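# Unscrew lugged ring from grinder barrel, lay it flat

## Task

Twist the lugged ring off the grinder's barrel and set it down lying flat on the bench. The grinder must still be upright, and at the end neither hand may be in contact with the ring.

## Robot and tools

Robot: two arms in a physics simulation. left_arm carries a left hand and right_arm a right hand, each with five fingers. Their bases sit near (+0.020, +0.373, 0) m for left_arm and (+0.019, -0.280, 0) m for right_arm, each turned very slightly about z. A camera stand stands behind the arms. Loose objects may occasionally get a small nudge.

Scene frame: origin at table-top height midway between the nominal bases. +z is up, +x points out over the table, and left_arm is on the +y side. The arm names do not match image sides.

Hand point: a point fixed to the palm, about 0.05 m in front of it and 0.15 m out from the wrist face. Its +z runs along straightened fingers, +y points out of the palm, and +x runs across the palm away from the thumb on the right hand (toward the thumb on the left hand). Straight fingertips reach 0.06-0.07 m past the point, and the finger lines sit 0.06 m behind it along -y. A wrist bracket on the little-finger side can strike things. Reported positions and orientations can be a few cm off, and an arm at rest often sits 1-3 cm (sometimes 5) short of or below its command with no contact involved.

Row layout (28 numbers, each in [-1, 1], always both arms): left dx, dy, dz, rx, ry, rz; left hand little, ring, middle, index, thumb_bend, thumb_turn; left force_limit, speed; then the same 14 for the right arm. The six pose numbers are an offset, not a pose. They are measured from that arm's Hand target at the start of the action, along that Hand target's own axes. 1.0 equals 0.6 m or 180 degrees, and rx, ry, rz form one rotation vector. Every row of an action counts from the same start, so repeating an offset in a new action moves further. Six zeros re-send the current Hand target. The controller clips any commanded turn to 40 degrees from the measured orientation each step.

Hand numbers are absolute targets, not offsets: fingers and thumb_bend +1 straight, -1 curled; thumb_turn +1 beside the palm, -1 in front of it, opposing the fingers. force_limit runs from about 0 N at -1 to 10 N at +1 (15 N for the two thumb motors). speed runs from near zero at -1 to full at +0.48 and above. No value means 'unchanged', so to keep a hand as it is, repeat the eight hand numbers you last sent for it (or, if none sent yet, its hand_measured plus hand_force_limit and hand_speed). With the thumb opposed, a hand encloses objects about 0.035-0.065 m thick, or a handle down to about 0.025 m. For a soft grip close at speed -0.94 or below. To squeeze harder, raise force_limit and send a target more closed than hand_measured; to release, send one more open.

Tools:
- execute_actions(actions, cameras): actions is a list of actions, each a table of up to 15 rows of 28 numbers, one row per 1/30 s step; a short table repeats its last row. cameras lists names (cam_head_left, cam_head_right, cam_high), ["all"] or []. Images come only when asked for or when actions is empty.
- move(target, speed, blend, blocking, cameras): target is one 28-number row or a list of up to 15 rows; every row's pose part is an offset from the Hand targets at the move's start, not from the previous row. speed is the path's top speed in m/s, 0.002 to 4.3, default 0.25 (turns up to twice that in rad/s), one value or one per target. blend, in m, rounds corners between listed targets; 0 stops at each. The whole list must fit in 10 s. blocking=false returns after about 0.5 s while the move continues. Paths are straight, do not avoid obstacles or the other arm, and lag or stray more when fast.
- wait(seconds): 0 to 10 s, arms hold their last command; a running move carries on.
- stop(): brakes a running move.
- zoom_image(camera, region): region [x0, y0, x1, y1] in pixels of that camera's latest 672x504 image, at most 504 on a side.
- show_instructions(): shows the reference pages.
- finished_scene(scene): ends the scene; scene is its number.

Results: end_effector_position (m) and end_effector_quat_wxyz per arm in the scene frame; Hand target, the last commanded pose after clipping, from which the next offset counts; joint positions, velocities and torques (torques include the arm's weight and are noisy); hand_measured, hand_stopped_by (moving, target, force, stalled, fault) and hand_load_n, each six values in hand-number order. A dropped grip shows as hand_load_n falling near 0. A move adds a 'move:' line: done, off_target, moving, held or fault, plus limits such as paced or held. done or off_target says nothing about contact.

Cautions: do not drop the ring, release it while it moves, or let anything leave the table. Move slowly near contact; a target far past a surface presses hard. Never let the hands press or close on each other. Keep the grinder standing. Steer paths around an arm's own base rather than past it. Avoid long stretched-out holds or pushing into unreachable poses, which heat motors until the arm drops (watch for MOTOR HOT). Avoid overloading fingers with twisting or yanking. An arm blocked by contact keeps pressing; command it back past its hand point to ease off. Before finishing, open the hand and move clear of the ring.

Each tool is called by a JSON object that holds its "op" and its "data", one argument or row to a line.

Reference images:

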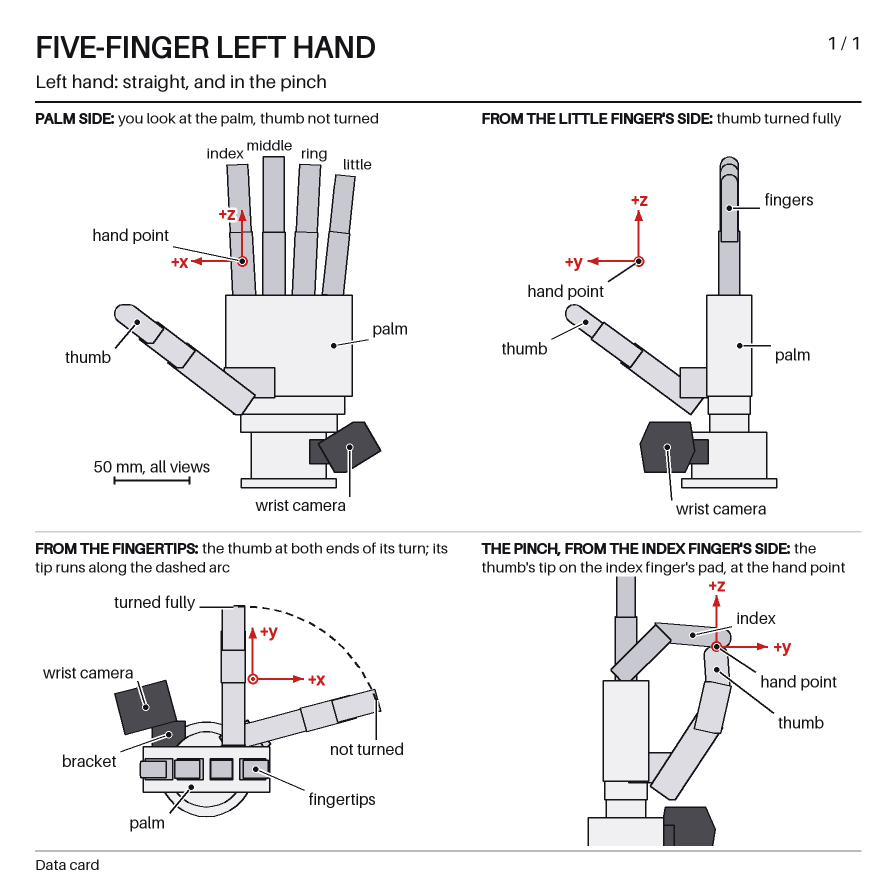

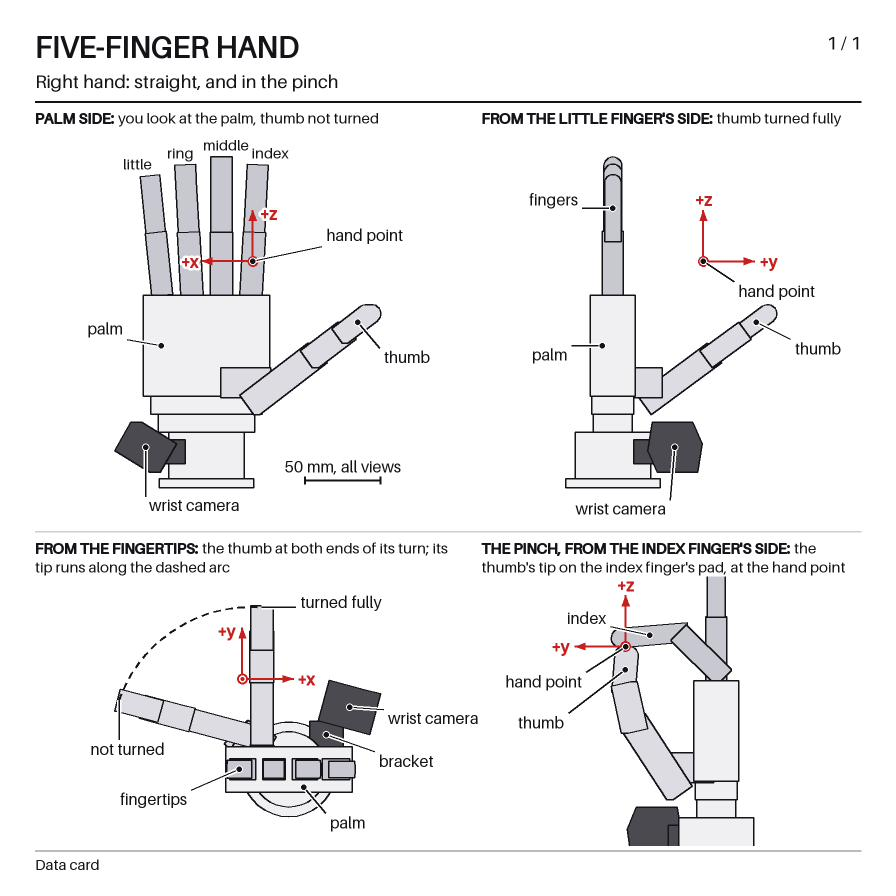

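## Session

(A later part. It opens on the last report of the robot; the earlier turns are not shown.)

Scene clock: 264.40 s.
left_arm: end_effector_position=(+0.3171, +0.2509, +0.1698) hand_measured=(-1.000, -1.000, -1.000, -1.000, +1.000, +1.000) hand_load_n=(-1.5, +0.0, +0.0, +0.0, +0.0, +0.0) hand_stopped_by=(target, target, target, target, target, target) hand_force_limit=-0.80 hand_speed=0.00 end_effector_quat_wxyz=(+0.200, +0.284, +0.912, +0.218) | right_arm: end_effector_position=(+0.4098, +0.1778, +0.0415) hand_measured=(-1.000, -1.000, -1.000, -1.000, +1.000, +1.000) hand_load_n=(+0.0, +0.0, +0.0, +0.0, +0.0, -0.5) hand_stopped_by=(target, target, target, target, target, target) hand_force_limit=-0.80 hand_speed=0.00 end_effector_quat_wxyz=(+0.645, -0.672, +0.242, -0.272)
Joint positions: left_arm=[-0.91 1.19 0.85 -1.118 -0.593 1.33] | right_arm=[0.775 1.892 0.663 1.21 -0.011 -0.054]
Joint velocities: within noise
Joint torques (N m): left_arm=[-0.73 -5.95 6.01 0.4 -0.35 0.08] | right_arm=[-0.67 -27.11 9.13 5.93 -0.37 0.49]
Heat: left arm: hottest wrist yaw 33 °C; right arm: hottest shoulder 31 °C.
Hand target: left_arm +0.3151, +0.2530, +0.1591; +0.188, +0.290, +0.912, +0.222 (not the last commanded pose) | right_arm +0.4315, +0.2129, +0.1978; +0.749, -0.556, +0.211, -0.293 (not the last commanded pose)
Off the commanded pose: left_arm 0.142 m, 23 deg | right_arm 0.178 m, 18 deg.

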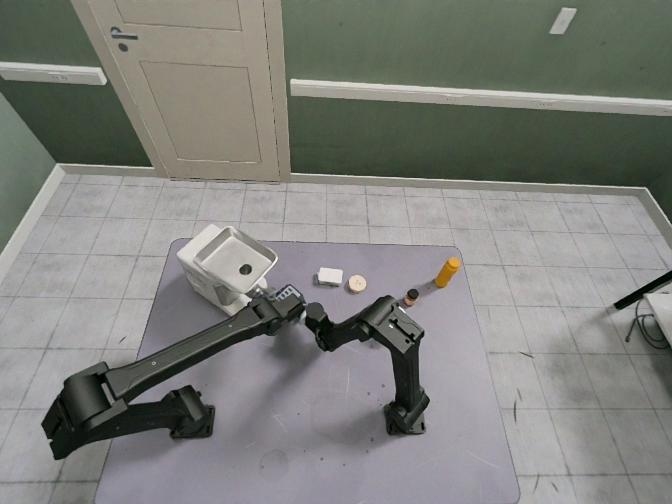

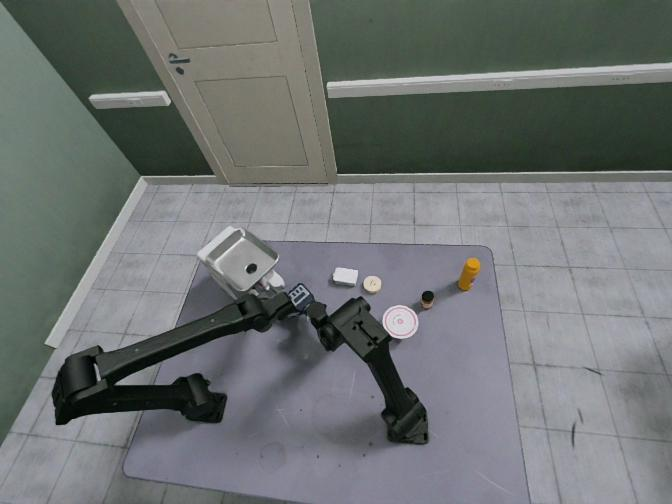

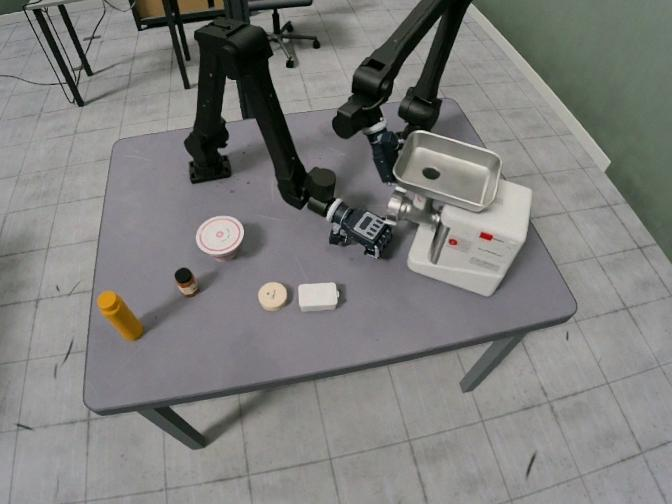

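{"op": "move", "data": {
  "target": [-0.0262,0.0407,-0.0743,0.0106,0.0498,0.0512,-1,-1,-1,-1,1,1,-0.8,0,0.0100,0.2463,-0.1462,-0.0945,-0.001,0.003,-1,-1,-1,-1,1,1,-0.8,0],
  "speed": 0.12
}}

Scene clock: 269.77 s.
left_arm: end_effector_position=(+0.3043, +0.2581, +0.1963) hand_measured=(-1.000, -1.000, -1.000, -1.000, +1.000, +1.000) hand_load_n=(+0.0, +0.0, +0.0, +0.0, +0.0, +0.0) hand_stopped_by=(target, target, target, target, target, target) hand_force_limit=-0.80 hand_speed=0.00 end_effector_quat_wxyz=(+0.080, +0.352, +0.898, +0.252) | right_arm: end_effector_position=(+0.3989, +0.1740, +0.0251) hand_measured=(-1.000, -1.000, -1.000, -1.000, +1.000, +1.000) hand_load_n=(+0.0, +0.0, +0.0, +0.0, +0.0, -0.5) hand_stopped_by=(target, target, target, target, target, target) hand_force_limit=-0.80 hand_speed=0.00 end_effector_quat_wxyz=(+0.650, -0.672, +0.250, -0.252)
Joint positions: left_arm=[-0.906 1.251 0.969 -1.402 -0.525 1.412] | right_arm=[0.774 1.934 0.642 1.264 -0.03 -0.016]
Joint torques (N m): left_arm=[-0.32 -6.83 10.85 -0.55 -0.49 0.08] | right_arm=[-1.96 -11.22 5.7 2.82 -0.1 0.2]
Heat: left arm: hottest wrist yaw 33 °C; right arm: hottest shoulder 31 °C.
Hand target: left_arm +0.3169, +0.2479, +0.2120; +0.093, +0.347, +0.901, +0.243 | right_arm +0.4098, +0.1777, +0.0308; +0.660, -0.660, +0.253, -0.255
Off the commanded pose: left_arm 0.023 m, 2 deg | right_arm 0.013 m, 2 deg.
move: off_target (left_arm, right_arm)

{"op": "move", "data": {
  "target": [0,0,0,0,0,0,-1,-1,-1,-1,1,1,-0.8,0,-0.005,0,-0.004,0,-0.1444,0,-1,-1,-1,-1,1,1,-0.8,0],
  "speed": 0.12,
  "cameras": ["cam_high","cam_head_left"]
}}

{"op": "zoom_image", "data": {
  "camera": "cam_high",
  "region": [300, 120, 540, 310]
}}

Scene clock: 272.73 s.
left_arm: end_effector_position=(+0.3043, +0.2581, +0.1963) hand_measured=(-1.000, -1.000, -1.000, -1.000, +1.000, +1.000) hand_load_n=(+0.5, +0.0, +0.0, +0.0, +0.0, +0.0) hand_stopped_by=(target, target, target, target, target, target) hand_force_limit=-0.80 hand_speed=0.00 end_effector_quat_wxyz=(+0.080, +0.352, +0.898, +0.252) | right_arm: end_effector_position=(+0.3911, +0.1763, +0.0299) hand_measured=(-1.000, -1.000, -1.000, -1.000, +1.000, +1.000) hand_load_n=(+0.0, +0.0, +0.5, +0.0, +0.5, -0.5) hand_stopped_by=(target, target, target, target, target, target) hand_force_limit=-0.80 hand_speed=0.00 end_effector_quat_wxyz=(+0.697, -0.704, +0.092, -0.097)
Joint positions: left_arm=[-0.906 1.251 0.969 -1.402 -0.525 1.412] | right_arm=[0.602 1.973 0.749 1.213 -0.659 -0.015]
Joint torques (N m): left_arm=[-0.21 -7.41 10.86 -0.58 -0.5 0.1] | right_arm=[-2.2 -11.99 6.67 1.74 -0.15 0.2]
Heat: left arm: hottest elbow 33 °C; right arm: hottest shoulder 31 °C.
Hand target: left_arm +0.3169, +0.2480, +0.2121; +0.093, +0.347, +0.901, +0.243 | right_arm +0.4059, +0.1778, +0.0308; +0.700, -0.700, +0.099, -0.099
Off the commanded pose: left_arm 0.023 m, 2 deg | right_arm 0.015 m, 1 deg.
move: off_target (left_arm, right_arm)
Images, in order (width x height): cam_head_left 672x504, cam_high 672x504.

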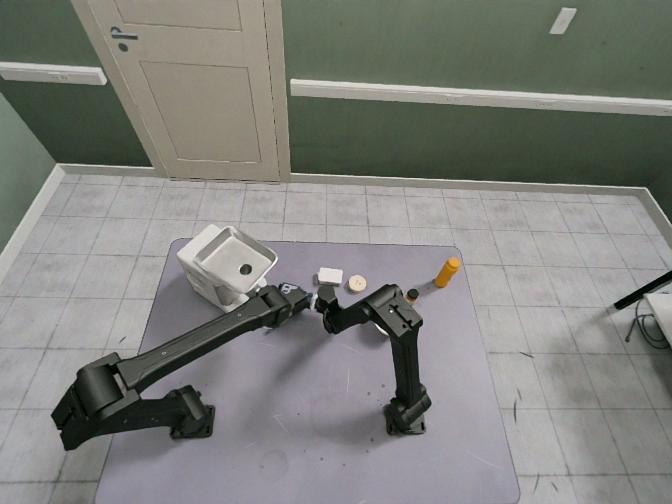

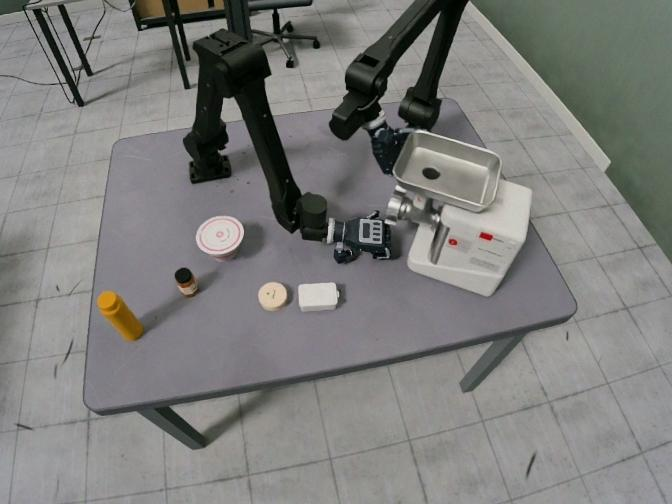

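Scaled by 2.100 from the camera's 672x504 image, which has a finer 960x720 frame.

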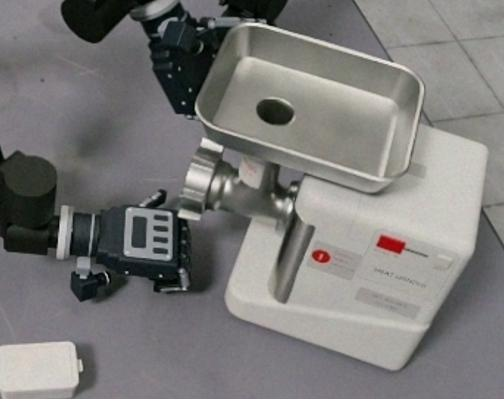

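{"op": "move", "data": {
  "target": [-0.03,0.017,-0.0094,0,0,0,-1,-1,-1,-1,1,1,-0.8,0,0.0228,0,0.0095,0,0,0,-1,-1,-1,-1,1,1,-0.8,0],
  "speed": 0.12,
  "cameras": ["cam_high"]
}}

{"op": "zoom_image", "data": {
  "camera": "cam_high",
  "region": [340, 150, 460, 280]
}}

Scene clock: 278.10 s.
left_arm: end_effector_position=(+0.3210, +0.2498, +0.2056) hand_measured=(-1.000, -1.000, -1.000, -1.000, +1.000, +1.000) hand_load_n=(+0.0, +0.0, +0.0, +0.0, -0.5, +0.0) hand_stopped_by=(target, target, target, target, target, target) hand_force_limit=-0.80 hand_speed=0.00 end_effector_quat_wxyz=(+0.080, +0.352, +0.898, +0.252) | right_arm: end_effector_position=(+0.4058, +0.1779, +0.0297) hand_measured=(-1.000, -1.000, -1.000, -1.000, +1.000, +1.000) hand_load_n=(+0.0, +0.0, +0.0, +0.0, +0.0, -0.5) hand_stopped_by=(target, target, target, target, target, target) hand_force_limit=-0.80 hand_speed=0.00 end_effector_quat_wxyz=(+0.697, -0.704, +0.093, -0.097)
Joint positions: left_arm=[-0.883 1.288 1.028 -1.411 -0.525 1.438] | right_arm=[0.585 1.988 0.786 1.19 -0.674 -0.015]
Joint torques (N m): left_arm=[0.03 -8.35 11.02 -0.54 -0.55 0.1] | right_arm=[-2.14 -12.4 6.94 1.74 -0.13 0.21]
Heat: left arm: hottest elbow 34 °C; right arm: hottest shoulder 31 °C.
Hand target: left_arm +0.3342, +0.2403, +0.2219; +0.093, +0.347, +0.901, +0.243 | right_arm +0.4208, +0.1794, +0.0309; +0.700, -0.700, +0.099, -0.100
Off the commanded pose: left_arm 0.023 m, 2 deg | right_arm 0.015 m, 1 deg.
move: off_target (left_arm, right_arm)
Images, in order (width x height): cam_high 672x504.

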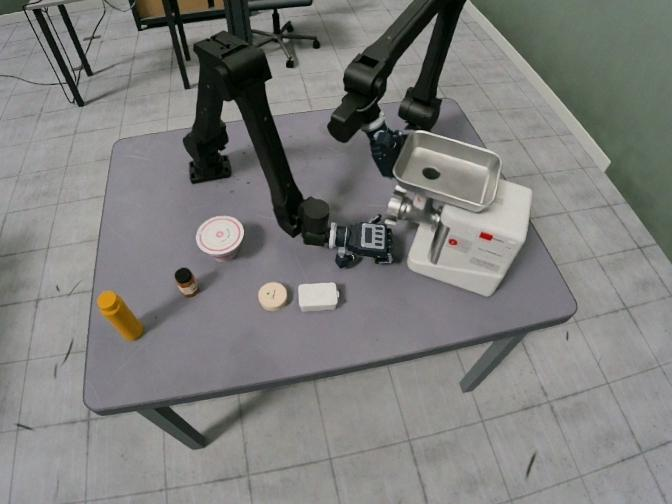

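Scaled by 3.877 from the camera's 672x504 image, which has a finer 960x720 frame.

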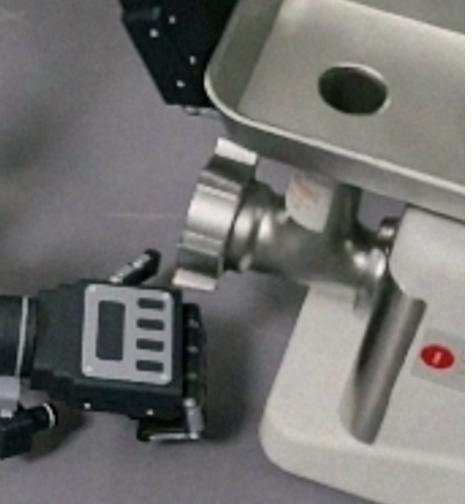

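{"op": "move", "data": {
  "target": [0.003,-0.0083,0.048,0,0,0,-1,-1,-1,-1,1,1,-0.8,0,0,-0.05,0,0,0,0,-1,-1,-1,-1,1,1,-0.8,0],
  "speed": 0.1
}}

Scene clock: 279.50 s.
left_arm: end_effector_position=(+0.3369, +0.2469, +0.1994) hand_measured=(-1.000, -1.000, -1.000, -1.000, +1.000, +1.000) hand_load_n=(+0.0, +0.0, +0.0, +0.0, +0.0, +0.0) hand_stopped_by=(target, target, target, target, target, target) hand_force_limit=-0.80 hand_speed=0.00 end_effector_quat_wxyz=(+0.097, +0.347, +0.901, +0.242) | right_arm: end_effector_position=(+0.4038, +0.1766, +0.0315) hand_measured=(-1.000, -1.000, -1.000, -1.000, +1.000, +1.000) hand_load_n=(+0.0, +0.0, +0.0, +0.0, +0.0, -0.5) hand_stopped_by=(target, target, target, target, target, target) hand_force_limit=-0.80 hand_speed=0.00 end_effector_quat_wxyz=(+0.685, -0.716, +0.105, -0.085)
Joint positions: left_arm=[-0.854 1.3 1.028 -1.343 -0.525 1.471] | right_arm=[0.585 1.955 0.786 1.108 -0.675 -0.016]
Joint torques (N m): left_arm=[-0.15 -8.64 6.53 0.27 -0.62 0.11] | right_arm=[-2.08 -17.03 6.64 1.87 -0.13 0.22]
Heat: left arm: hottest elbow 34 °C; right arm: hottest shoulder 31 °C.
Hand target: left_arm +0.3396, +0.2492, +0.1946; +0.093, +0.347, +0.901, +0.243 | right_arm +0.4207, +0.1795, +0.0609; +0.700, -0.700, +0.099, -0.100
Off the commanded pose: left_arm 0.006 m, 0 deg | right_arm 0.034 m, 3 deg.
move: off_target (right_arm)

{"op": "move", "data": {
  "target": [0.0233,0.0013,-0.0223,0,0,0,-1,-1,-1,-1,1,1,-0.8,0,0,-0.05,0,0,0,0,-1,-1,-1,-1,1,1,-0.8,0],
  "speed": 0.1
}}

Scene clock: 280.83 s.
left_arm: end_effector_position=(+0.3315, +0.2525, +0.2074) hand_measured=(-1.000, -1.000, -1.000, -1.000, +1.000, +1.000) hand_load_n=(+0.0, +0.0, +0.0, -0.5, +0.0, +0.0) hand_stopped_by=(target, target, target, target, target, target) hand_force_limit=-0.80 hand_speed=0.00 end_effector_quat_wxyz=(+0.096, +0.345, +0.902, +0.242) | right_arm: end_effector_position=(+0.4006, +0.1741, +0.0329) hand_measured=(-1.000, -1.000, -1.000, -1.000, +1.000, +1.000) hand_load_n=(+0.0, +0.0, +0.0, +0.0, +0.0, +0.0) hand_stopped_by=(target, target, target, target, target, target) hand_force_limit=-0.80 hand_speed=0.00 end_effector_quat_wxyz=(-0.669, +0.730, -0.120, +0.069)
Joint positions: left_arm=[-0.854 1.276 1.028 -1.37 -0.525 1.467] | right_arm=[0.585 1.915 0.786 1.006 -0.674 -0.017]
Joint torques (N m): left_arm=[-1.67 -9.88 6.34 -0.54 -0.58 -0.09] | right_arm=[-2.08 -20.66 6.8 2.84 -0.18 0.22]
Heat: left arm: hottest elbow 34 °C; right arm: hottest shoulder 31 °C.
Hand target: left_arm +0.3253, +0.2540, +0.2065; +0.093, +0.347, +0.901, +0.243 | right_arm +0.4207, +0.1795, +0.0908; -0.700, +0.700, -0.099, +0.100
Off the commanded pose: left_arm 0.007 m, 0 deg | right_arm 0.062 m, 7 deg.
move: off_target (right_arm)

{"op": "move", "data": {
  "target": [0.012,-0.0072,-0.0042,0,0,0,-1,-1,-1,-1,1,1,-0.8,0,0,-0.05,0.02,0.06,0,0,-1,-1,-1,-1,1,1,-0.8,0],
  "speed": 0.1
}}

Scene clock: 282.93 s.
left_arm: end_effector_position=(+0.3228, +0.2539, +0.2063) hand_measured=(-1.000, -1.000, -1.000, -1.000, +1.000, +1.000) hand_load_n=(+0.0, +0.0, +0.0, +0.0, +0.0, +0.0) hand_stopped_by=(target, target, target, target, target, target) hand_force_limit=-0.80 hand_speed=0.00 end_effector_quat_wxyz=(+0.094, +0.345, +0.901, +0.244) | right_arm: end_effector_position=(+0.4101, +0.1796, +0.0819) hand_measured=(-1.000, -1.000, -1.000, -1.000, +1.000, +1.000) hand_load_n=(+0.0, +0.0, +0.0, +0.0, +0.0, -0.5) hand_stopped_by=(target, target, target, target, target, target) hand_force_limit=-0.80 hand_speed=0.00 end_effector_quat_wxyz=(+0.738, -0.660, +0.104, -0.097)
Joint positions: left_arm=[-0.871 1.263 1.013 -1.382 -0.525 1.447] | right_arm=[0.576 1.937 0.78 1.296 -0.662 0.111]
Joint torques (N m): left_arm=[-1.96 -9.64 6.43 -0.54 -0.52 -0.11] | right_arm=[-1.14 -16.26 8.08 3.07 0.15 0.39]
Heat: left arm: hottest elbow 33 °C; right arm: hottest shoulder 31 °C.
Hand target: left_arm +0.3166, +0.2550, +0.2067; +0.093, +0.347, +0.901, +0.243 | right_arm +0.4240, +0.1912, +0.1210; +0.763, -0.631, +0.089, -0.108
Off the commanded pose: left_arm 0.006 m, 0 deg | right_arm 0.043 m, 5 deg.
move: off_target (right_arm)

{"op": "execute_actions", "data": {
  "actions": []
}}

{"op": "zoom_image", "data": {
  "camera": "cam_high",
  "region": [340, 150, 460, 280]
}}

Scene clock: 283.13 s.
left_arm: end_effector_position=(+0.3228, +0.2539, +0.2063) hand_measured=(-1.000, -1.000, -1.000, -1.000, +1.000, +1.000) hand_load_n=(+0.5, +0.0, +0.0, +0.0, +0.0, +0.0) hand_stopped_by=(target, target, target, target, target, target) hand_force_limit=-0.80 hand_speed=0.00 end_effector_quat_wxyz=(+0.094, +0.345, +0.901, +0.244) | right_arm: end_effector_position=(+0.4101, +0.1796, +0.0819) hand_measured=(-1.000, -1.000, -1.000, -1.000, +1.000, +1.000) hand_load_n=(+0.0, +0.0, +0.5, +0.0, +0.0, -0.5) hand_stopped_by=(target, target, target, target, target, target) hand_force_limit=-0.80 hand_speed=0.00 end_effector_quat_wxyz=(+0.738, -0.660, +0.104, -0.097)
Joint positions: left_arm=[-0.871 1.263 1.013 -1.382 -0.525 1.447] | right_arm=[0.576 1.937 0.78 1.296 -0.662 0.111]
Joint velocities: within noise
Joint torques (N m): left_arm=[-2.02 -9.76 6.38 -0.5 -0.51 -0.1] | right_arm=[-1.14 -16.15 8.06 3.06 0.17 0.39]
Heat: left arm: hottest elbow 33 °C; right arm: hottest shoulder 31 °C.
Hand target: left_arm +0.3166, +0.2550, +0.2067; +0.093, +0.347, +0.901, +0.243 | right_arm +0.4240, +0.1912, +0.1210; +0.763, -0.631, +0.089, -0.108
Off the commanded pose: left_arm 0.006 m, 0 deg | right_arm 0.043 m, 5 deg.

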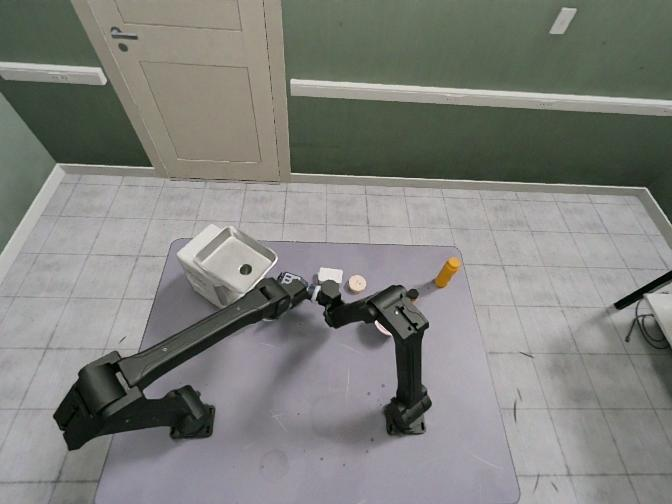

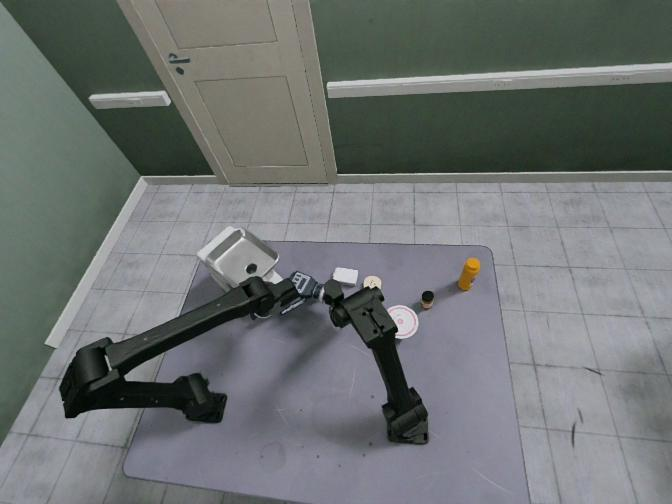

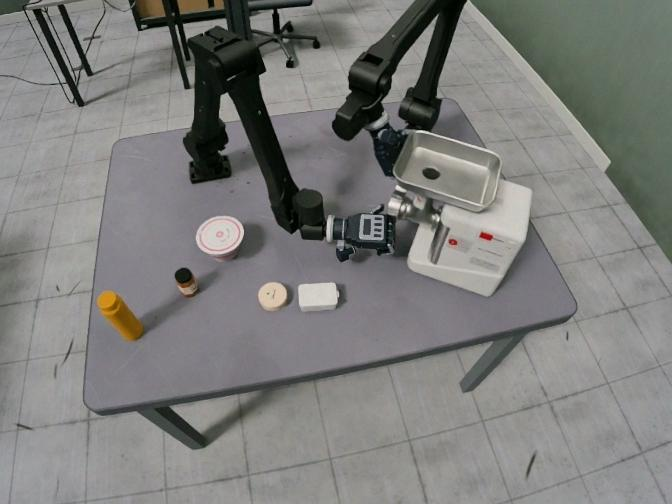

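Scaled by 3.877 from the camera's 672x504 image, which has a finer 960x720 frame.

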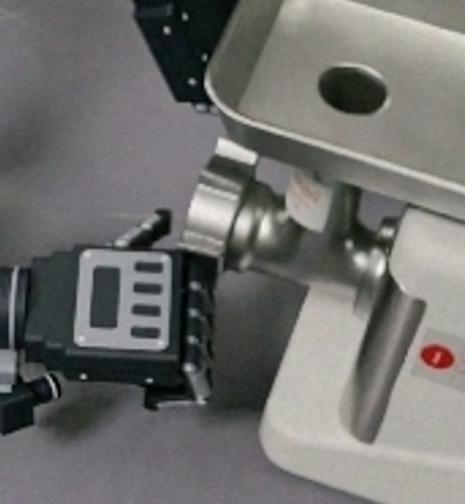

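{"op": "move", "data": {
  "target": [
    [0,0,0,0,0,0,-1,-1,-1,-1,1,1,-0.8,0,0.0007,0.1433,-0.0482,-0.06,0,0,-1,-1,-1,-1,1,1,-0.8,0],
    [0,0,0,0,0,0,-1,-1,-1,-1,1,1,-0.8,0,-0.0378,0.1472,-0.0292,-0.06,0,0,-1,-1,-1,-1,1,1,-0.8,0]
  ],
  "speed": 0.1,
  "cameras": ["cam_high"]
}}

{"op": "zoom_image", "data": {
  "camera": "cam_high",
  "region": [340, 150, 460, 280]
}}

Scene clock: 286.47 s.
left_arm: end_effector_position=(+0.3228, +0.2539, +0.2063) hand_measured=(-1.000, -1.000, -1.000, -1.000, +1.000, +1.000) hand_load_n=(+0.0, +0.0, +0.0, +0.0, +0.0, +0.0) hand_stopped_by=(target, target, target, target, target, target) hand_force_limit=-0.80 hand_speed=0.00 end_effector_quat_wxyz=(+0.094, +0.345, +0.901, +0.244) | right_arm: end_effector_position=(+0.4003, +0.1885, +0.0291) hand_measured=(-1.000, -1.000, -1.000, -1.000, +1.000, +1.000) hand_load_n=(+0.0, +0.0, +0.0, +0.0, +0.0, -0.5) hand_stopped_by=(target, target, target, target, target, target) hand_force_limit=-0.80 hand_speed=0.00 end_effector_quat_wxyz=(+0.697, -0.703, +0.109, -0.094)
Joint positions: left_arm=[-0.871 1.263 1.013 -1.382 -0.525 1.447] | right_arm=[0.614 1.991 0.787 1.19 -0.626 0.012]
Joint torques (N m): left_arm=[-1.96 -9.82 6.35 -0.53 -0.52 -0.08] | right_arm=[-0.38 -13.16 5.86 2.11 0.12 -0.02]
Heat: left arm: hottest elbow 33 °C; right arm: hottest shoulder 31 °C.
Hand target: left_arm +0.3166, +0.2550, +0.2067; +0.093, +0.347, +0.901, +0.243 | right_arm +0.4021, +0.1968, +0.0309; +0.700, -0.700, +0.098, -0.100
Off the commanded pose: left_arm 0.006 m, 0 deg | right_arm 0.009 m, 1 deg.
move: done
Images, in order (width x height): cam_high 672x504.

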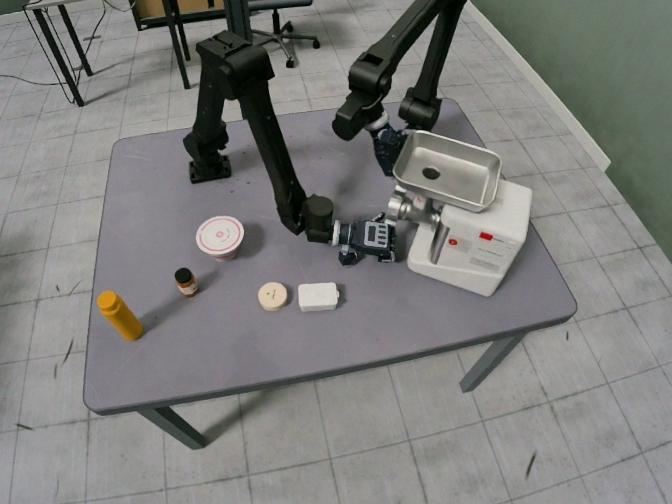

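Scaled by 3.877 from the camera's 672x504 image, which has a finer 960x720 frame.

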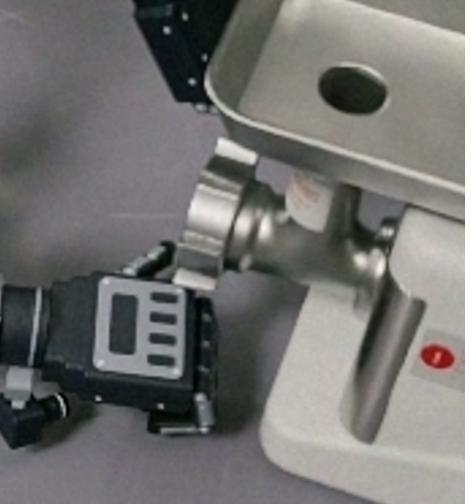

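{"op": "move", "data": {
  "target": [0,0,0,0,0,0,-1,-1,-1,-1,1,1,-0.8,0,-0.035,0.003,0.0,0,0,0,-1,-1,-1,-1,1,1,-0.8,0],
  "speed": 0.1,
  "cameras": ["cam_high"]
}}

{"op": "zoom_image", "data": {
  "camera": "cam_high",
  "region": [340, 150, 460, 280]
}}

Scene clock: 287.63 s.
left_arm: end_effector_position=(+0.3228, +0.2539, +0.2063) hand_measured=(-1.000, -1.000, -1.000, -1.000, +1.000, +1.000) hand_load_n=(+0.0, +0.0, +0.0, +0.0, +0.0, +0.0) hand_stopped_by=(target, target, target, target, target, target) hand_force_limit=-0.80 hand_speed=0.00 end_effector_quat_wxyz=(+0.094, +0.345, +0.901, +0.244) | right_arm: end_effector_position=(+0.3868, +0.1975, +0.0267) hand_measured=(-1.000, -1.000, -1.000, -1.000, +1.000, +1.000) hand_load_n=(+0.0, +0.0, +0.0, +0.0, +0.0, -0.5) hand_stopped_by=(target, target, target, target, target, target) hand_force_limit=-0.80 hand_speed=0.00 end_effector_quat_wxyz=(+0.696, -0.703, +0.111, -0.095)
Joint positions: left_arm=[-0.871 1.263 1.013 -1.382 -0.525 1.447] | right_arm=[0.65 1.991 0.773 1.203 -0.588 0.012]
Joint torques (N m): left_arm=[-2.02 -9.93 6.45 -0.53 -0.54 -0.1] | right_arm=[-0.15 -13.8 4.31 2.66 0.13 -0.02]
Heat: left arm: hottest elbow 33 °C; right arm: hottest shoulder 31 °C.
Hand target: left_arm +0.3166, +0.2550, +0.2067; +0.093, +0.347, +0.901, +0.243 | right_arm +0.3820, +0.2026, +0.0291; +0.700, -0.700, +0.099, -0.100
Off the commanded pose: left_arm 0.006 m, 0 deg | right_arm 0.007 m, 2 deg.
move: done
Images, in order (width x height): cam_high 672x504.

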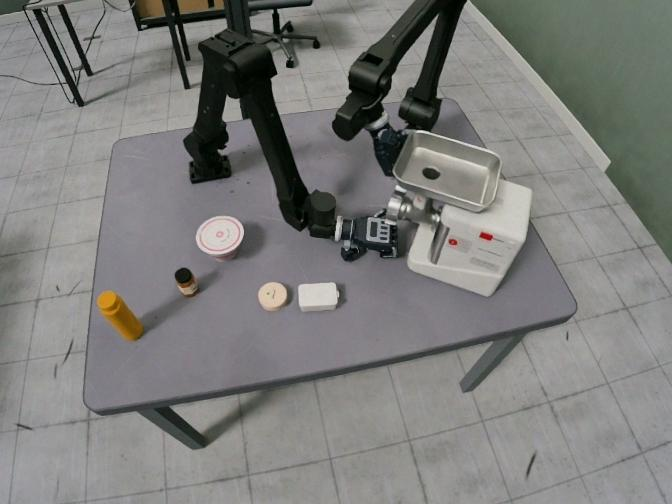

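Scaled by 3.877 from the camera's 672x504 image, which has a finer 960x720 frame.

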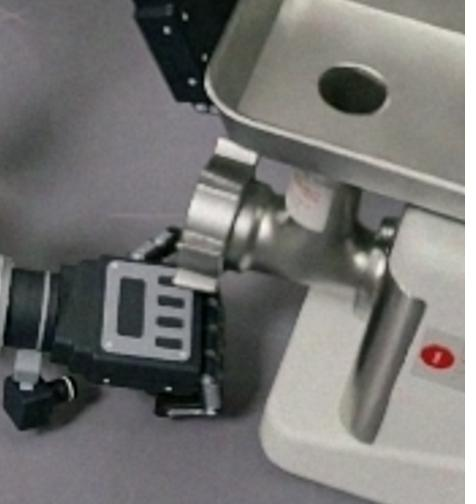

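{"op": "move", "data": {
  "target": [0,0,0,0,0,0,-1,-1,-1,-1,1,1,-0.8,0,0,-0.06,0.005,0.03,0,0,-1,-1,-1,-1,1,1,-0.8,0],
  "speed": 0.1
}}

Scene clock: 288.80 s.
left_arm: end_effector_position=(+0.3228, +0.2539, +0.2063) hand_measured=(-1.000, -1.000, -1.000, -1.000, +1.000, +1.000) hand_load_n=(+0.0, +0.0, +0.0, +0.0, +0.0, +0.0) hand_stopped_by=(target, target, target, target, target, target) hand_force_limit=-0.80 hand_speed=0.00 end_effector_quat_wxyz=(+0.094, +0.345, +0.901, +0.244) | right_arm: end_effector_position=(+0.3838, +0.1944, +0.0326) hand_measured=(-1.000, -1.000, -1.000, -1.000, +1.000, +1.000) hand_load_n=(-0.5, +0.0, +0.0, +0.0, +0.0, -0.5) hand_stopped_by=(target, target, target, target, target, target) hand_force_limit=-0.80 hand_speed=0.00 end_effector_quat_wxyz=(+0.706, -0.692, +0.107, -0.103)
Joint positions: left_arm=[-0.871 1.263 1.013 -1.382 -0.525 1.447] | right_arm=[0.65 1.991 0.753 1.26 -0.582 0.021]
Joint torques (N m): left_arm=[-1.55 -9.76 6.34 -0.51 -0.51 -0.12] | right_arm=[-0.32 -16.21 5.03 4.01 -0.17 0.4]
Heat: left arm: hottest elbow 33 °C; right arm: hottest shoulder 31 °C.
Hand target: left_arm +0.3166, +0.2550, +0.2067; +0.093, +0.347, +0.901, +0.243 | right_arm +0.3827, +0.2054, +0.0650; +0.732, -0.667, +0.094, -0.104
Off the commanded pose: left_arm 0.006 m, 0 deg | right_arm 0.034 m, 4 deg.
move: off_target (right_arm)

{"op": "move", "data": {
  "target": [0,-0.029,0.05,0,0,0,-1,-1,-1,-1,1,1,-0.8,0,0,-0.083,0.01,0.03,0,0,-1,-1,-1,-1,1,1,-0.8,0],
  "speed": 0.1
}}

Scene clock: 290.40 s.
left_arm: end_effector_position=(+0.3169, +0.2603, +0.1786) hand_measured=(-1.000, -1.000, -1.000, -1.000, +1.000, +1.000) hand_load_n=(+0.0, +0.0, +0.0, +0.0, +0.0, +0.0) hand_stopped_by=(target, target, target, target, target, target) hand_force_limit=-0.80 hand_speed=0.00 end_effector_quat_wxyz=(+0.091, +0.344, +0.902, +0.245) | right_arm: end_effector_position=(+0.3738, +0.1908, +0.0383) hand_measured=(-1.000, -1.000, -1.000, -1.000, +1.000, +1.000) hand_load_n=(+0.0, +0.0, +0.0, +0.0, +0.0, -0.5) hand_stopped_by=(target, target, target, target, target, target) hand_force_limit=-0.80 hand_speed=0.00 end_effector_quat_wxyz=(+0.715, -0.682, +0.128, -0.080)
Joint positions: left_arm=[-0.871 1.267 0.94 -1.313 -0.525 1.443] | right_arm=[0.65 1.986 0.729 1.3 -0.581 0.097]
Joint torques (N m): left_arm=[-1.73 -7.65 6.37 0.69 -0.54 -0.08] | right_arm=[-0.44 -21.48 5.87 4.82 0.08 0.31]
Heat: left arm: hottest elbow 33 °C; right arm: hottest shoulder 31 °C.
Hand target: left_arm +0.3166, +0.2552, +0.1720; +0.093, +0.347, +0.901, +0.243 | right_arm +0.3831, +0.2067, +0.1150; +0.763, -0.631, +0.089, -0.108
Off the commanded pose: left_arm 0.008 m, 0 deg | right_arm 0.079 m, 10 deg.
move: off_target (right_arm)

{"op": "move", "data": {
  "target": [
    [0,0.0208,-0.0361,0,0,0,-1,-1,-1,-1,1,1,-0.8,0,0,0,0,0,0,0,-1,-1,-1,-1,1,1,-0.8,0],
    [-0.03,0.0208,-0.0361,0,0,0,-1,-1,-1,-1,1,1,-0.8,0,0.0147,-0.0598,0.042,0,0,0,-1,-1,-1,-1,1,1,-0.8,0]
  ],
  "speed": 0.1
}}

Scene clock: 292.77 s.
left_arm: end_effector_position=(+0.3174, +0.2597, +0.1820) hand_measured=(-1.000, -1.000, -1.000, -1.000, +1.000, +1.000) hand_load_n=(+0.0, +0.0, +0.0, +0.0, +0.0, +0.0) hand_stopped_by=(target, target, target, target, target, target) hand_force_limit=-0.80 hand_speed=0.00 end_effector_quat_wxyz=(+0.073, +0.349, +0.899, +0.254) | right_arm: end_effector_position=(+0.3712, +0.1889, +0.0412) hand_measured=(-1.000, -1.000, -1.000, -1.000, +1.000, +1.000) hand_load_n=(+0.0, +0.0, +0.0, +0.0, +0.0, -0.5) hand_stopped_by=(target, target, target, target, target, target) hand_force_limit=-0.80 hand_speed=0.00 end_effector_quat_wxyz=(+0.696, -0.700, +0.146, -0.065)
Joint positions: left_arm=[-0.871 1.292 0.965 -1.355 -0.525 1.443] | right_arm=[0.65 1.932 0.725 1.181 -0.58 0.099]
Joint torques (N m): left_arm=[-1.44 -8 10.88 -0.27 -0.54 0] | right_arm=[-0.15 -24.64 9.57 4.33 0.21 0.32]
Heat: left arm: hottest elbow 33 °C; right arm: hottest shoulder 31 °C.
Hand target: left_arm +0.3299, +0.2431, +0.1968; +0.093, +0.347, +0.901, +0.243 | right_arm +0.3964, +0.2216, +0.1550; +0.763, -0.631, +0.089, -0.108
Off the commanded pose: left_arm 0.026 m, 3 deg | right_arm 0.121 m, 14 deg.
move: off_target (left_arm, right_arm)

{"op": "move", "data": {
  "target": [
    [0,0,0,0,0,0,-1,-1,-1,-1,1,1,-0.8,0,-0.0142,0.1985,-0.0887,-0.06,0,0,-1,-1,-1,-1,1,1,-0.8,0],
    [0,0,0,0,0,0,-1,-1,-1,-1,1,1,-0.8,0,-0.1307,0.1535,-0.3242,-0.06,0,0,-1,-1,-1,-1,1,1,-0.8,0],
    [0,0,0,0,0,0,-1,-1,-1,-1,1,1,-0.8,0,-0.1307,0.0227,-0.2993,-0.06,0,0,-1,-1,-1,-1,1,1,-0.8,0]
  ],
  "speed": [0.12,0.2,0.2]
}}

Scene clock: 301.43 s.
left_arm: end_effector_position=(+0.3173, +0.2597, +0.1820) hand_measured=(-1.000, -1.000, -1.000, -1.000, +1.000, +1.000) hand_load_n=(+0.0, +0.0, +0.0, +0.0, +0.0, +0.0) hand_stopped_by=(target, target, target, target, target, target) hand_force_limit=-0.80 hand_speed=0.00 end_effector_quat_wxyz=(+0.073, +0.349, +0.899, +0.254) | right_arm: end_effector_position=(+0.2634, +0.0777, +0.0981) hand_measured=(-1.000, -1.000, -1.000, -1.000, +1.000, +1.000) hand_load_n=(+0.0, +0.0, +0.0, +0.0, +0.0, -0.5) hand_stopped_by=(target, target, target, target, target, target) hand_force_limit=-0.80 hand_speed=0.00 end_effector_quat_wxyz=(+0.695, -0.706, +0.104, -0.085)
Joint positions: left_arm=[-0.871 1.292 0.965 -1.355 -0.525 1.443] | right_arm=[0.589 1.471 0.307 1.139 -0.673 0.009]
Joint torques (N m): left_arm=[-1.38 -7.71 10.97 -0.31 -0.53 0] | right_arm=[-2.26 -8.12 5.57 1.74 -0.1 0]
Heat: left arm: hottest elbow 34 °C; right arm: hottest shoulder 31 °C.
Hand target: left_arm +0.3299, +0.2431, +0.1968; +0.093, +0.347, +0.901, +0.243 | right_arm +0.2729, +0.0763, +0.1080; +0.700, -0.700, +0.099, -0.100
Off the commanded pose: left_arm 0.026 m, 3 deg | right_arm 0.014 m, 2 deg.
move: off_target (left_arm, right_arm)

{"op": "move", "data": {
  "target": [
    [0,0,0,0,0,0,-1,-1,-1,-1,1,1,-0.8,0,0,0,0,0,0,0,-1,-1,-1,-1,0.1,1,-0.8,0],
    [0,0,0,0,0,0,-1,-1,-1,-1,1,1,-0.8,0,0.001,0,0,0,0,0,-1,-1,-1,-1,0.1,-1,-0.8,0],
    [0,0,0,0,0,0,-1,-1,-1,-1,1,1,-0.8,0,0.2023,0,-0.0157,0,0.383,0,-1,-1,-1,-1,0.1,-1,-0.8,0]
  ],
  "speed": 0.25,
  "cameras": ["cam_high","cam_head_left"]
}}

Scene clock: 307.77 s.
left_arm: end_effector_position=(+0.3173, +0.2597, +0.1820) hand_measured=(-1.000, -1.000, -1.000, -1.000, +1.000, +1.000) hand_load_n=(+0.0, +0.0, +0.0, +0.0, +0.0, +0.0) hand_stopped_by=(target, target, target, target, target, target) hand_force_limit=-0.80 hand_speed=0.00 end_effector_quat_wxyz=(+0.073, +0.349, +0.899, +0.254) | right_arm: end_effector_position=(+0.3837, +0.0177, +0.1027) hand_measured=(-1.000, -1.000, -1.000, -1.000, +0.100, -0.018) hand_load_n=(+0.0, +0.0, +0.0, +1.0, +0.5, +8.0) hand_stopped_by=(target, target, target, target, target, force) hand_force_limit=-0.80 hand_speed=0.00 end_effector_quat_wxyz=(+0.515, -0.521, +0.483, -0.480)
Joint positions: left_arm=[-0.871 1.292 0.965 -1.355 -0.525 1.443] | right_arm=[0.929 1.521 0.387 1.12 0.896 0.009]
Joint torques (N m): left_arm=[-1.26 -8.12 10.81 -0.21 -0.55 0] | right_arm=[0.03 -6.12 7.47 1.66 0.21 -0.02]
Heat: left arm: hottest elbow 35 °C; right arm: hottest shoulder 30 °C.
Hand target: left_arm +0.3299, +0.2431, +0.1968; +0.093, +0.347, +0.901, +0.243 | right_arm +0.3869, +0.0337, +0.1083; +0.521, -0.521, +0.477, -0.478
Off the commanded pose: left_arm 0.026 m, 3 deg | right_arm 0.017 m, 1 deg.
move: off_target (left_arm, right_arm); target 2's new numbers were sent with right_arm's hand 0.014 m and 2 deg from that target
Images, in order (width x height): cam_head_left 672x504, cam_high 672x504.

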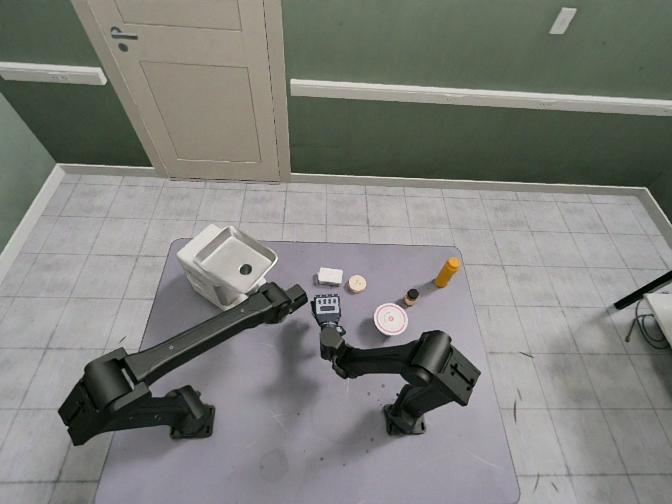

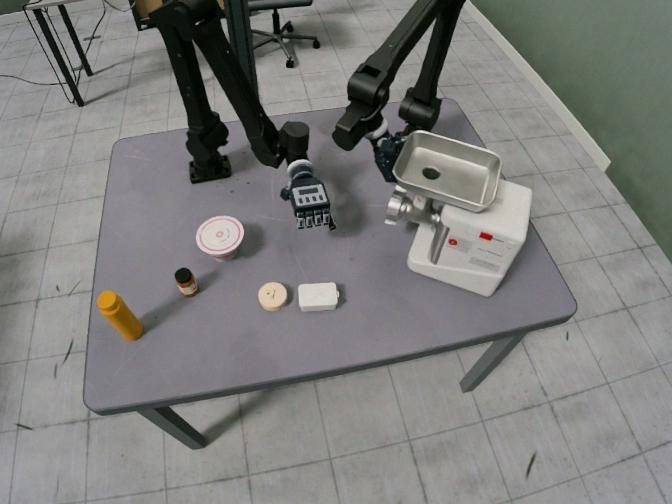

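{"op": "move", "data": {
  "target": [
    [0,0,0,0,0,0,-1,-1,-1,-1,1,1,-0.8,0,0,0,0,0,0,0,-1,-1,-1,-1,1,0.2,-0.8,0],
    [0,0,0,0,0,0,-1,-1,-1,-1,1,1,-0.8,0,0.001,0,0,0,0,0,-1,-1,-1,-1,1,-1,-0.8,0],
    [0,0,0,0,0,0,-1,-1,-1,-1,1,1,-0.8,0,0.0,0,0.0,0,0,0,-1,-1,-1,-1,0.1,-1,-0.8,0]
  ],
  "speed": 0.25
}}

Scene clock: 313.13 s.
left_arm: end_effector_position=(+0.3173, +0.2597, +0.1820) hand_measured=(-1.000, -1.000, -1.000, -1.000, +1.000, +1.000) hand_load_n=(+0.0, +0.5, +0.0, +0.0, +0.0, +0.0) hand_stopped_by=(target, target, target, target, target, target) hand_force_limit=-0.80 hand_speed=0.00 end_effector_quat_wxyz=(+0.073, +0.349, +0.899, +0.254) | right_arm: end_effector_position=(+0.3837, +0.0176, +0.1025) hand_measured=(-1.000, -1.000, -1.000, -1.000, +0.532, -1.000) hand_load_n=(+0.0, +0.0, -0.5, +0.0, +2.5, +1.0) hand_stopped_by=(target, target, target, target, force, target) hand_force_limit=-0.80 hand_speed=0.00 end_effector_quat_wxyz=(+0.515, -0.521, +0.483, -0.480)
Joint positions: left_arm=[-0.871 1.292 0.965 -1.355 -0.525 1.443] | right_arm=[0.929 1.522 0.387 1.12 0.897 0.009]
Joint torques (N m): left_arm=[-1.32 -8 10.89 -0.21 -0.56 0.02] | right_arm=[0.09 -6.01 7.45 1.66 0.18 -0.03]
Heat: left arm: hottest elbow 35 °C; right arm: hottest shoulder 30 °C.
Hand target: left_arm +0.3299, +0.2431, +0.1968; +0.093, +0.347, +0.901, +0.243 | right_arm +0.3869, +0.0337, +0.1082; +0.521, -0.521, +0.477, -0.478
Off the commanded pose: left_arm 0.026 m, 3 deg | right_arm 0.017 m, 1 deg.
move: off_target (left_arm, right_arm); target 2's new numbers were sent with right_arm's hand 0.017 m and 1 deg from that target; target 3's new numbers were sent with right_arm's hand 0.017 m and 1 deg from that target

{"op": "move", "data": {
  "target": [0,0,0,0,0,0,-1,-1,-1,-1,1,1,-0.8,0,0,0,0,0,0,0,-1,-1,-1,-1,0.102,-1,-0.4,0],
  "speed": 0.25,
  "cameras": ["cam_high"]
}}

{"op": "zoom_image", "data": {
  "camera": "cam_high",
  "region": [260, 140, 460, 280]
}}

Scene clock: 313.87 s.
left_arm: end_effector_position=(+0.3173, +0.2597, +0.1820) hand_measured=(-1.000, -1.000, -1.000, -1.000, +1.000, +1.000) hand_load_n=(+0.0, +0.0, +0.0, +0.0, +0.0, +0.5) hand_stopped_by=(target, target, target, target, target, target) hand_force_limit=-0.80 hand_speed=0.00 end_effector_quat_wxyz=(+0.073, +0.349, +0.899, +0.254) | right_arm: end_effector_position=(+0.3837, +0.0176, +0.1025) hand_measured=(-1.000, -1.000, -1.000, -1.000, +0.494, -1.000) hand_load_n=(-0.5, +0.0, -0.5, +0.0, +5.5, +2.5) hand_stopped_by=(target, target, target, target, force, target) hand_force_limit=-0.40 hand_speed=0.00 end_effector_quat_wxyz=(+0.515, -0.521, +0.483, -0.480)
Joint positions: left_arm=[-0.871 1.292 0.965 -1.355 -0.525 1.443] | right_arm=[0.929 1.522 0.387 1.12 0.897 0.009]
Joint torques (N m): left_arm=[-1.38 -7.88 10.89 -0.29 -0.56 0] | right_arm=[-0.03 -6.07 7.49 1.65 0.19 -0.02]
Heat: left arm: hottest elbow 35 °C; right arm: hottest shoulder 30 °C.
Hand target: left_arm +0.3299, +0.2431, +0.1968; +0.093, +0.347, +0.901, +0.243 | right_arm +0.3869, +0.0337, +0.1082; +0.521, -0.521, +0.477, -0.478
Off the commanded pose: left_arm 0.026 m, 3 deg | right_arm 0.017 m, 1 deg.
move: off_target (left_arm, right_arm)
Images, in order (width x height): cam_high 672x504.

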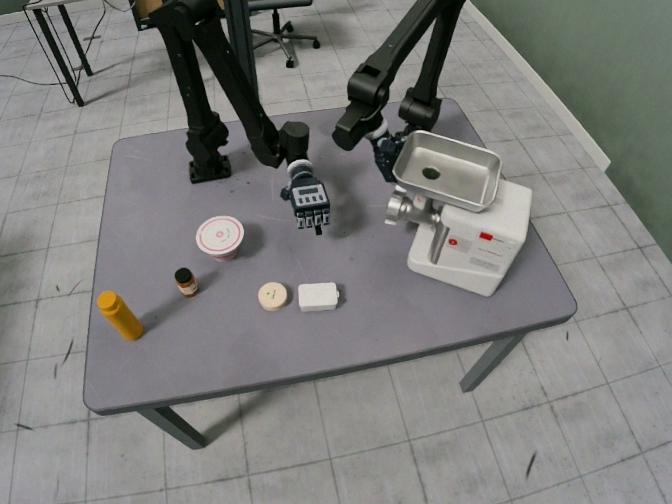

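Scaled by 2.520 from the camera's 672x504 image, which has a finer 960x720 frame.

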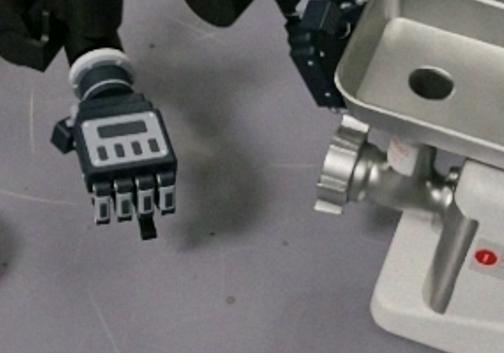

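{"op": "move", "data": {
  "target": [
    [0,0,0,0,0,0,-1,-1,-1,-1,1,1,-0.8,0,0,0,0,0,0,0,-1,-1,-1,-1,1,-1,-0.8,0],
    [0,0,0,0,0,0,-1,-1,-1,-1,1,1,-0.8,0,0.001,0,0,0,0,0,-1,-1,-1,-1,1,1,-0.8,0],
    [0,0,0,0,0,0,-1,-1,-1,-1,1,1,-0.8,0,0.0,0,0.0,0,0,0,-1,-1,-1,-1,-1,1,-0.6,0]
  ],
  "speed": 0.25,
  "cameras": ["cam_high","cam_head_left"]
}}

{"op": "zoom_image", "data": {
  "camera": "cam_high",
  "region": [260, 140, 400, 250]
}}

{"op": "zoom_image", "data": {
  "camera": "cam_head_left",
  "region": [280, 270, 380, 350]
}}

Scene clock: 319.23 s.
left_arm: end_effector_position=(+0.3173, +0.2597, +0.1820) hand_measured=(-1.000, -1.000, -1.000, -1.000, +1.000, +1.000) hand_load_n=(+0.0, +0.0, +0.0, +0.0, +0.0, +0.0) hand_stopped_by=(target, target, target, target, target, target) hand_force_limit=-0.80 hand_speed=0.00 end_effector_quat_wxyz=(+0.073, +0.349, +0.899, +0.254) | right_arm: end_effector_position=(+0.3837, +0.0176, +0.1025) hand_measured=(-1.000, -1.000, -1.000, -1.000, -0.412, +1.000) hand_load_n=(+0.0, +0.0, +0.0, -0.5, +9.0, +0.0) hand_stopped_by=(target, target, target, target, force, target) hand_force_limit=-0.60 hand_speed=0.00 end_effector_quat_wxyz=(+0.515, -0.521, +0.483, -0.480)
Joint positions: left_arm=[-0.871 1.292 0.965 -1.355 -0.525 1.443] | right_arm=[0.929 1.522 0.387 1.12 0.897 0.009]
Joint torques (N m): left_arm=[-1.26 -7.94 10.86 -0.25 -0.56 0.02] | right_arm=[-0.03 -6.01 7.47 1.63 0.18 -0.01]
Heat: left arm: hottest elbow 36 °C; right arm: hottest elbow 31 °C.
Hand target: left_arm +0.3299, +0.2431, +0.1968; +0.093, +0.347, +0.901, +0.243 | right_arm +0.3869, +0.0337, +0.1082; +0.521, -0.521, +0.477, -0.478
Off the commanded pose: left_arm 0.026 m, 3 deg | right_arm 0.017 m, 1 deg.
move: off_target (left_arm, right_arm); target 2's new numbers were sent with right_arm's hand 0.017 m and 1 deg from that target; target 3's new numbers were sent with right_arm's hand 0.017 m and 1 deg from that target
Images, in order (width x height): cam_head_left 672x504, cam_high 672x504.

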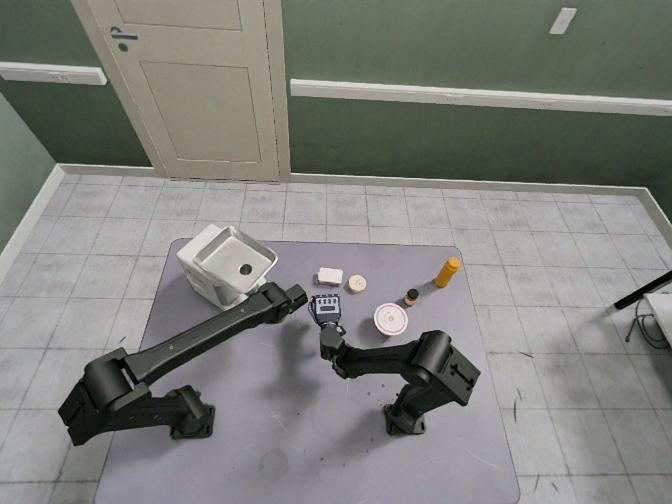

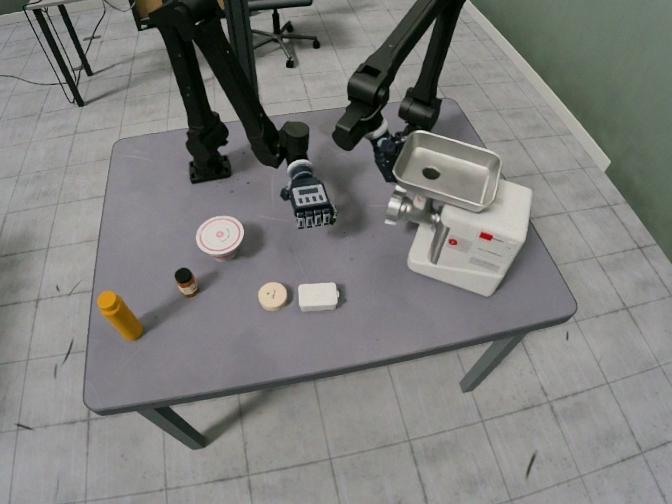

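Scaled by 3.600 from the camera's 672x504 image, which has a finer 960x720 frame.

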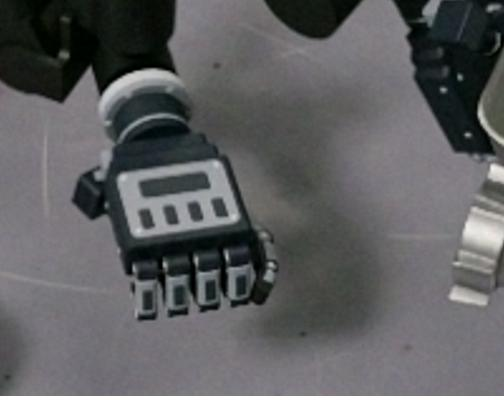

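Scaled by 5.040 from the camera's 672x504 image, which has a finer 960x720 frame.

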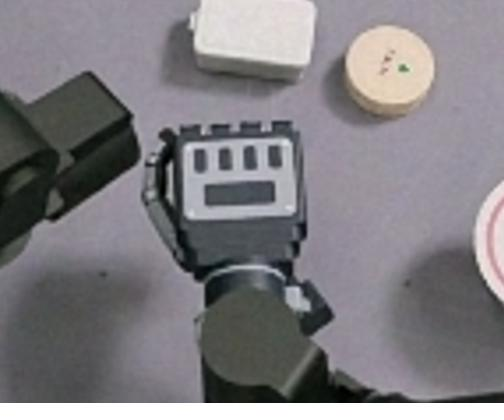

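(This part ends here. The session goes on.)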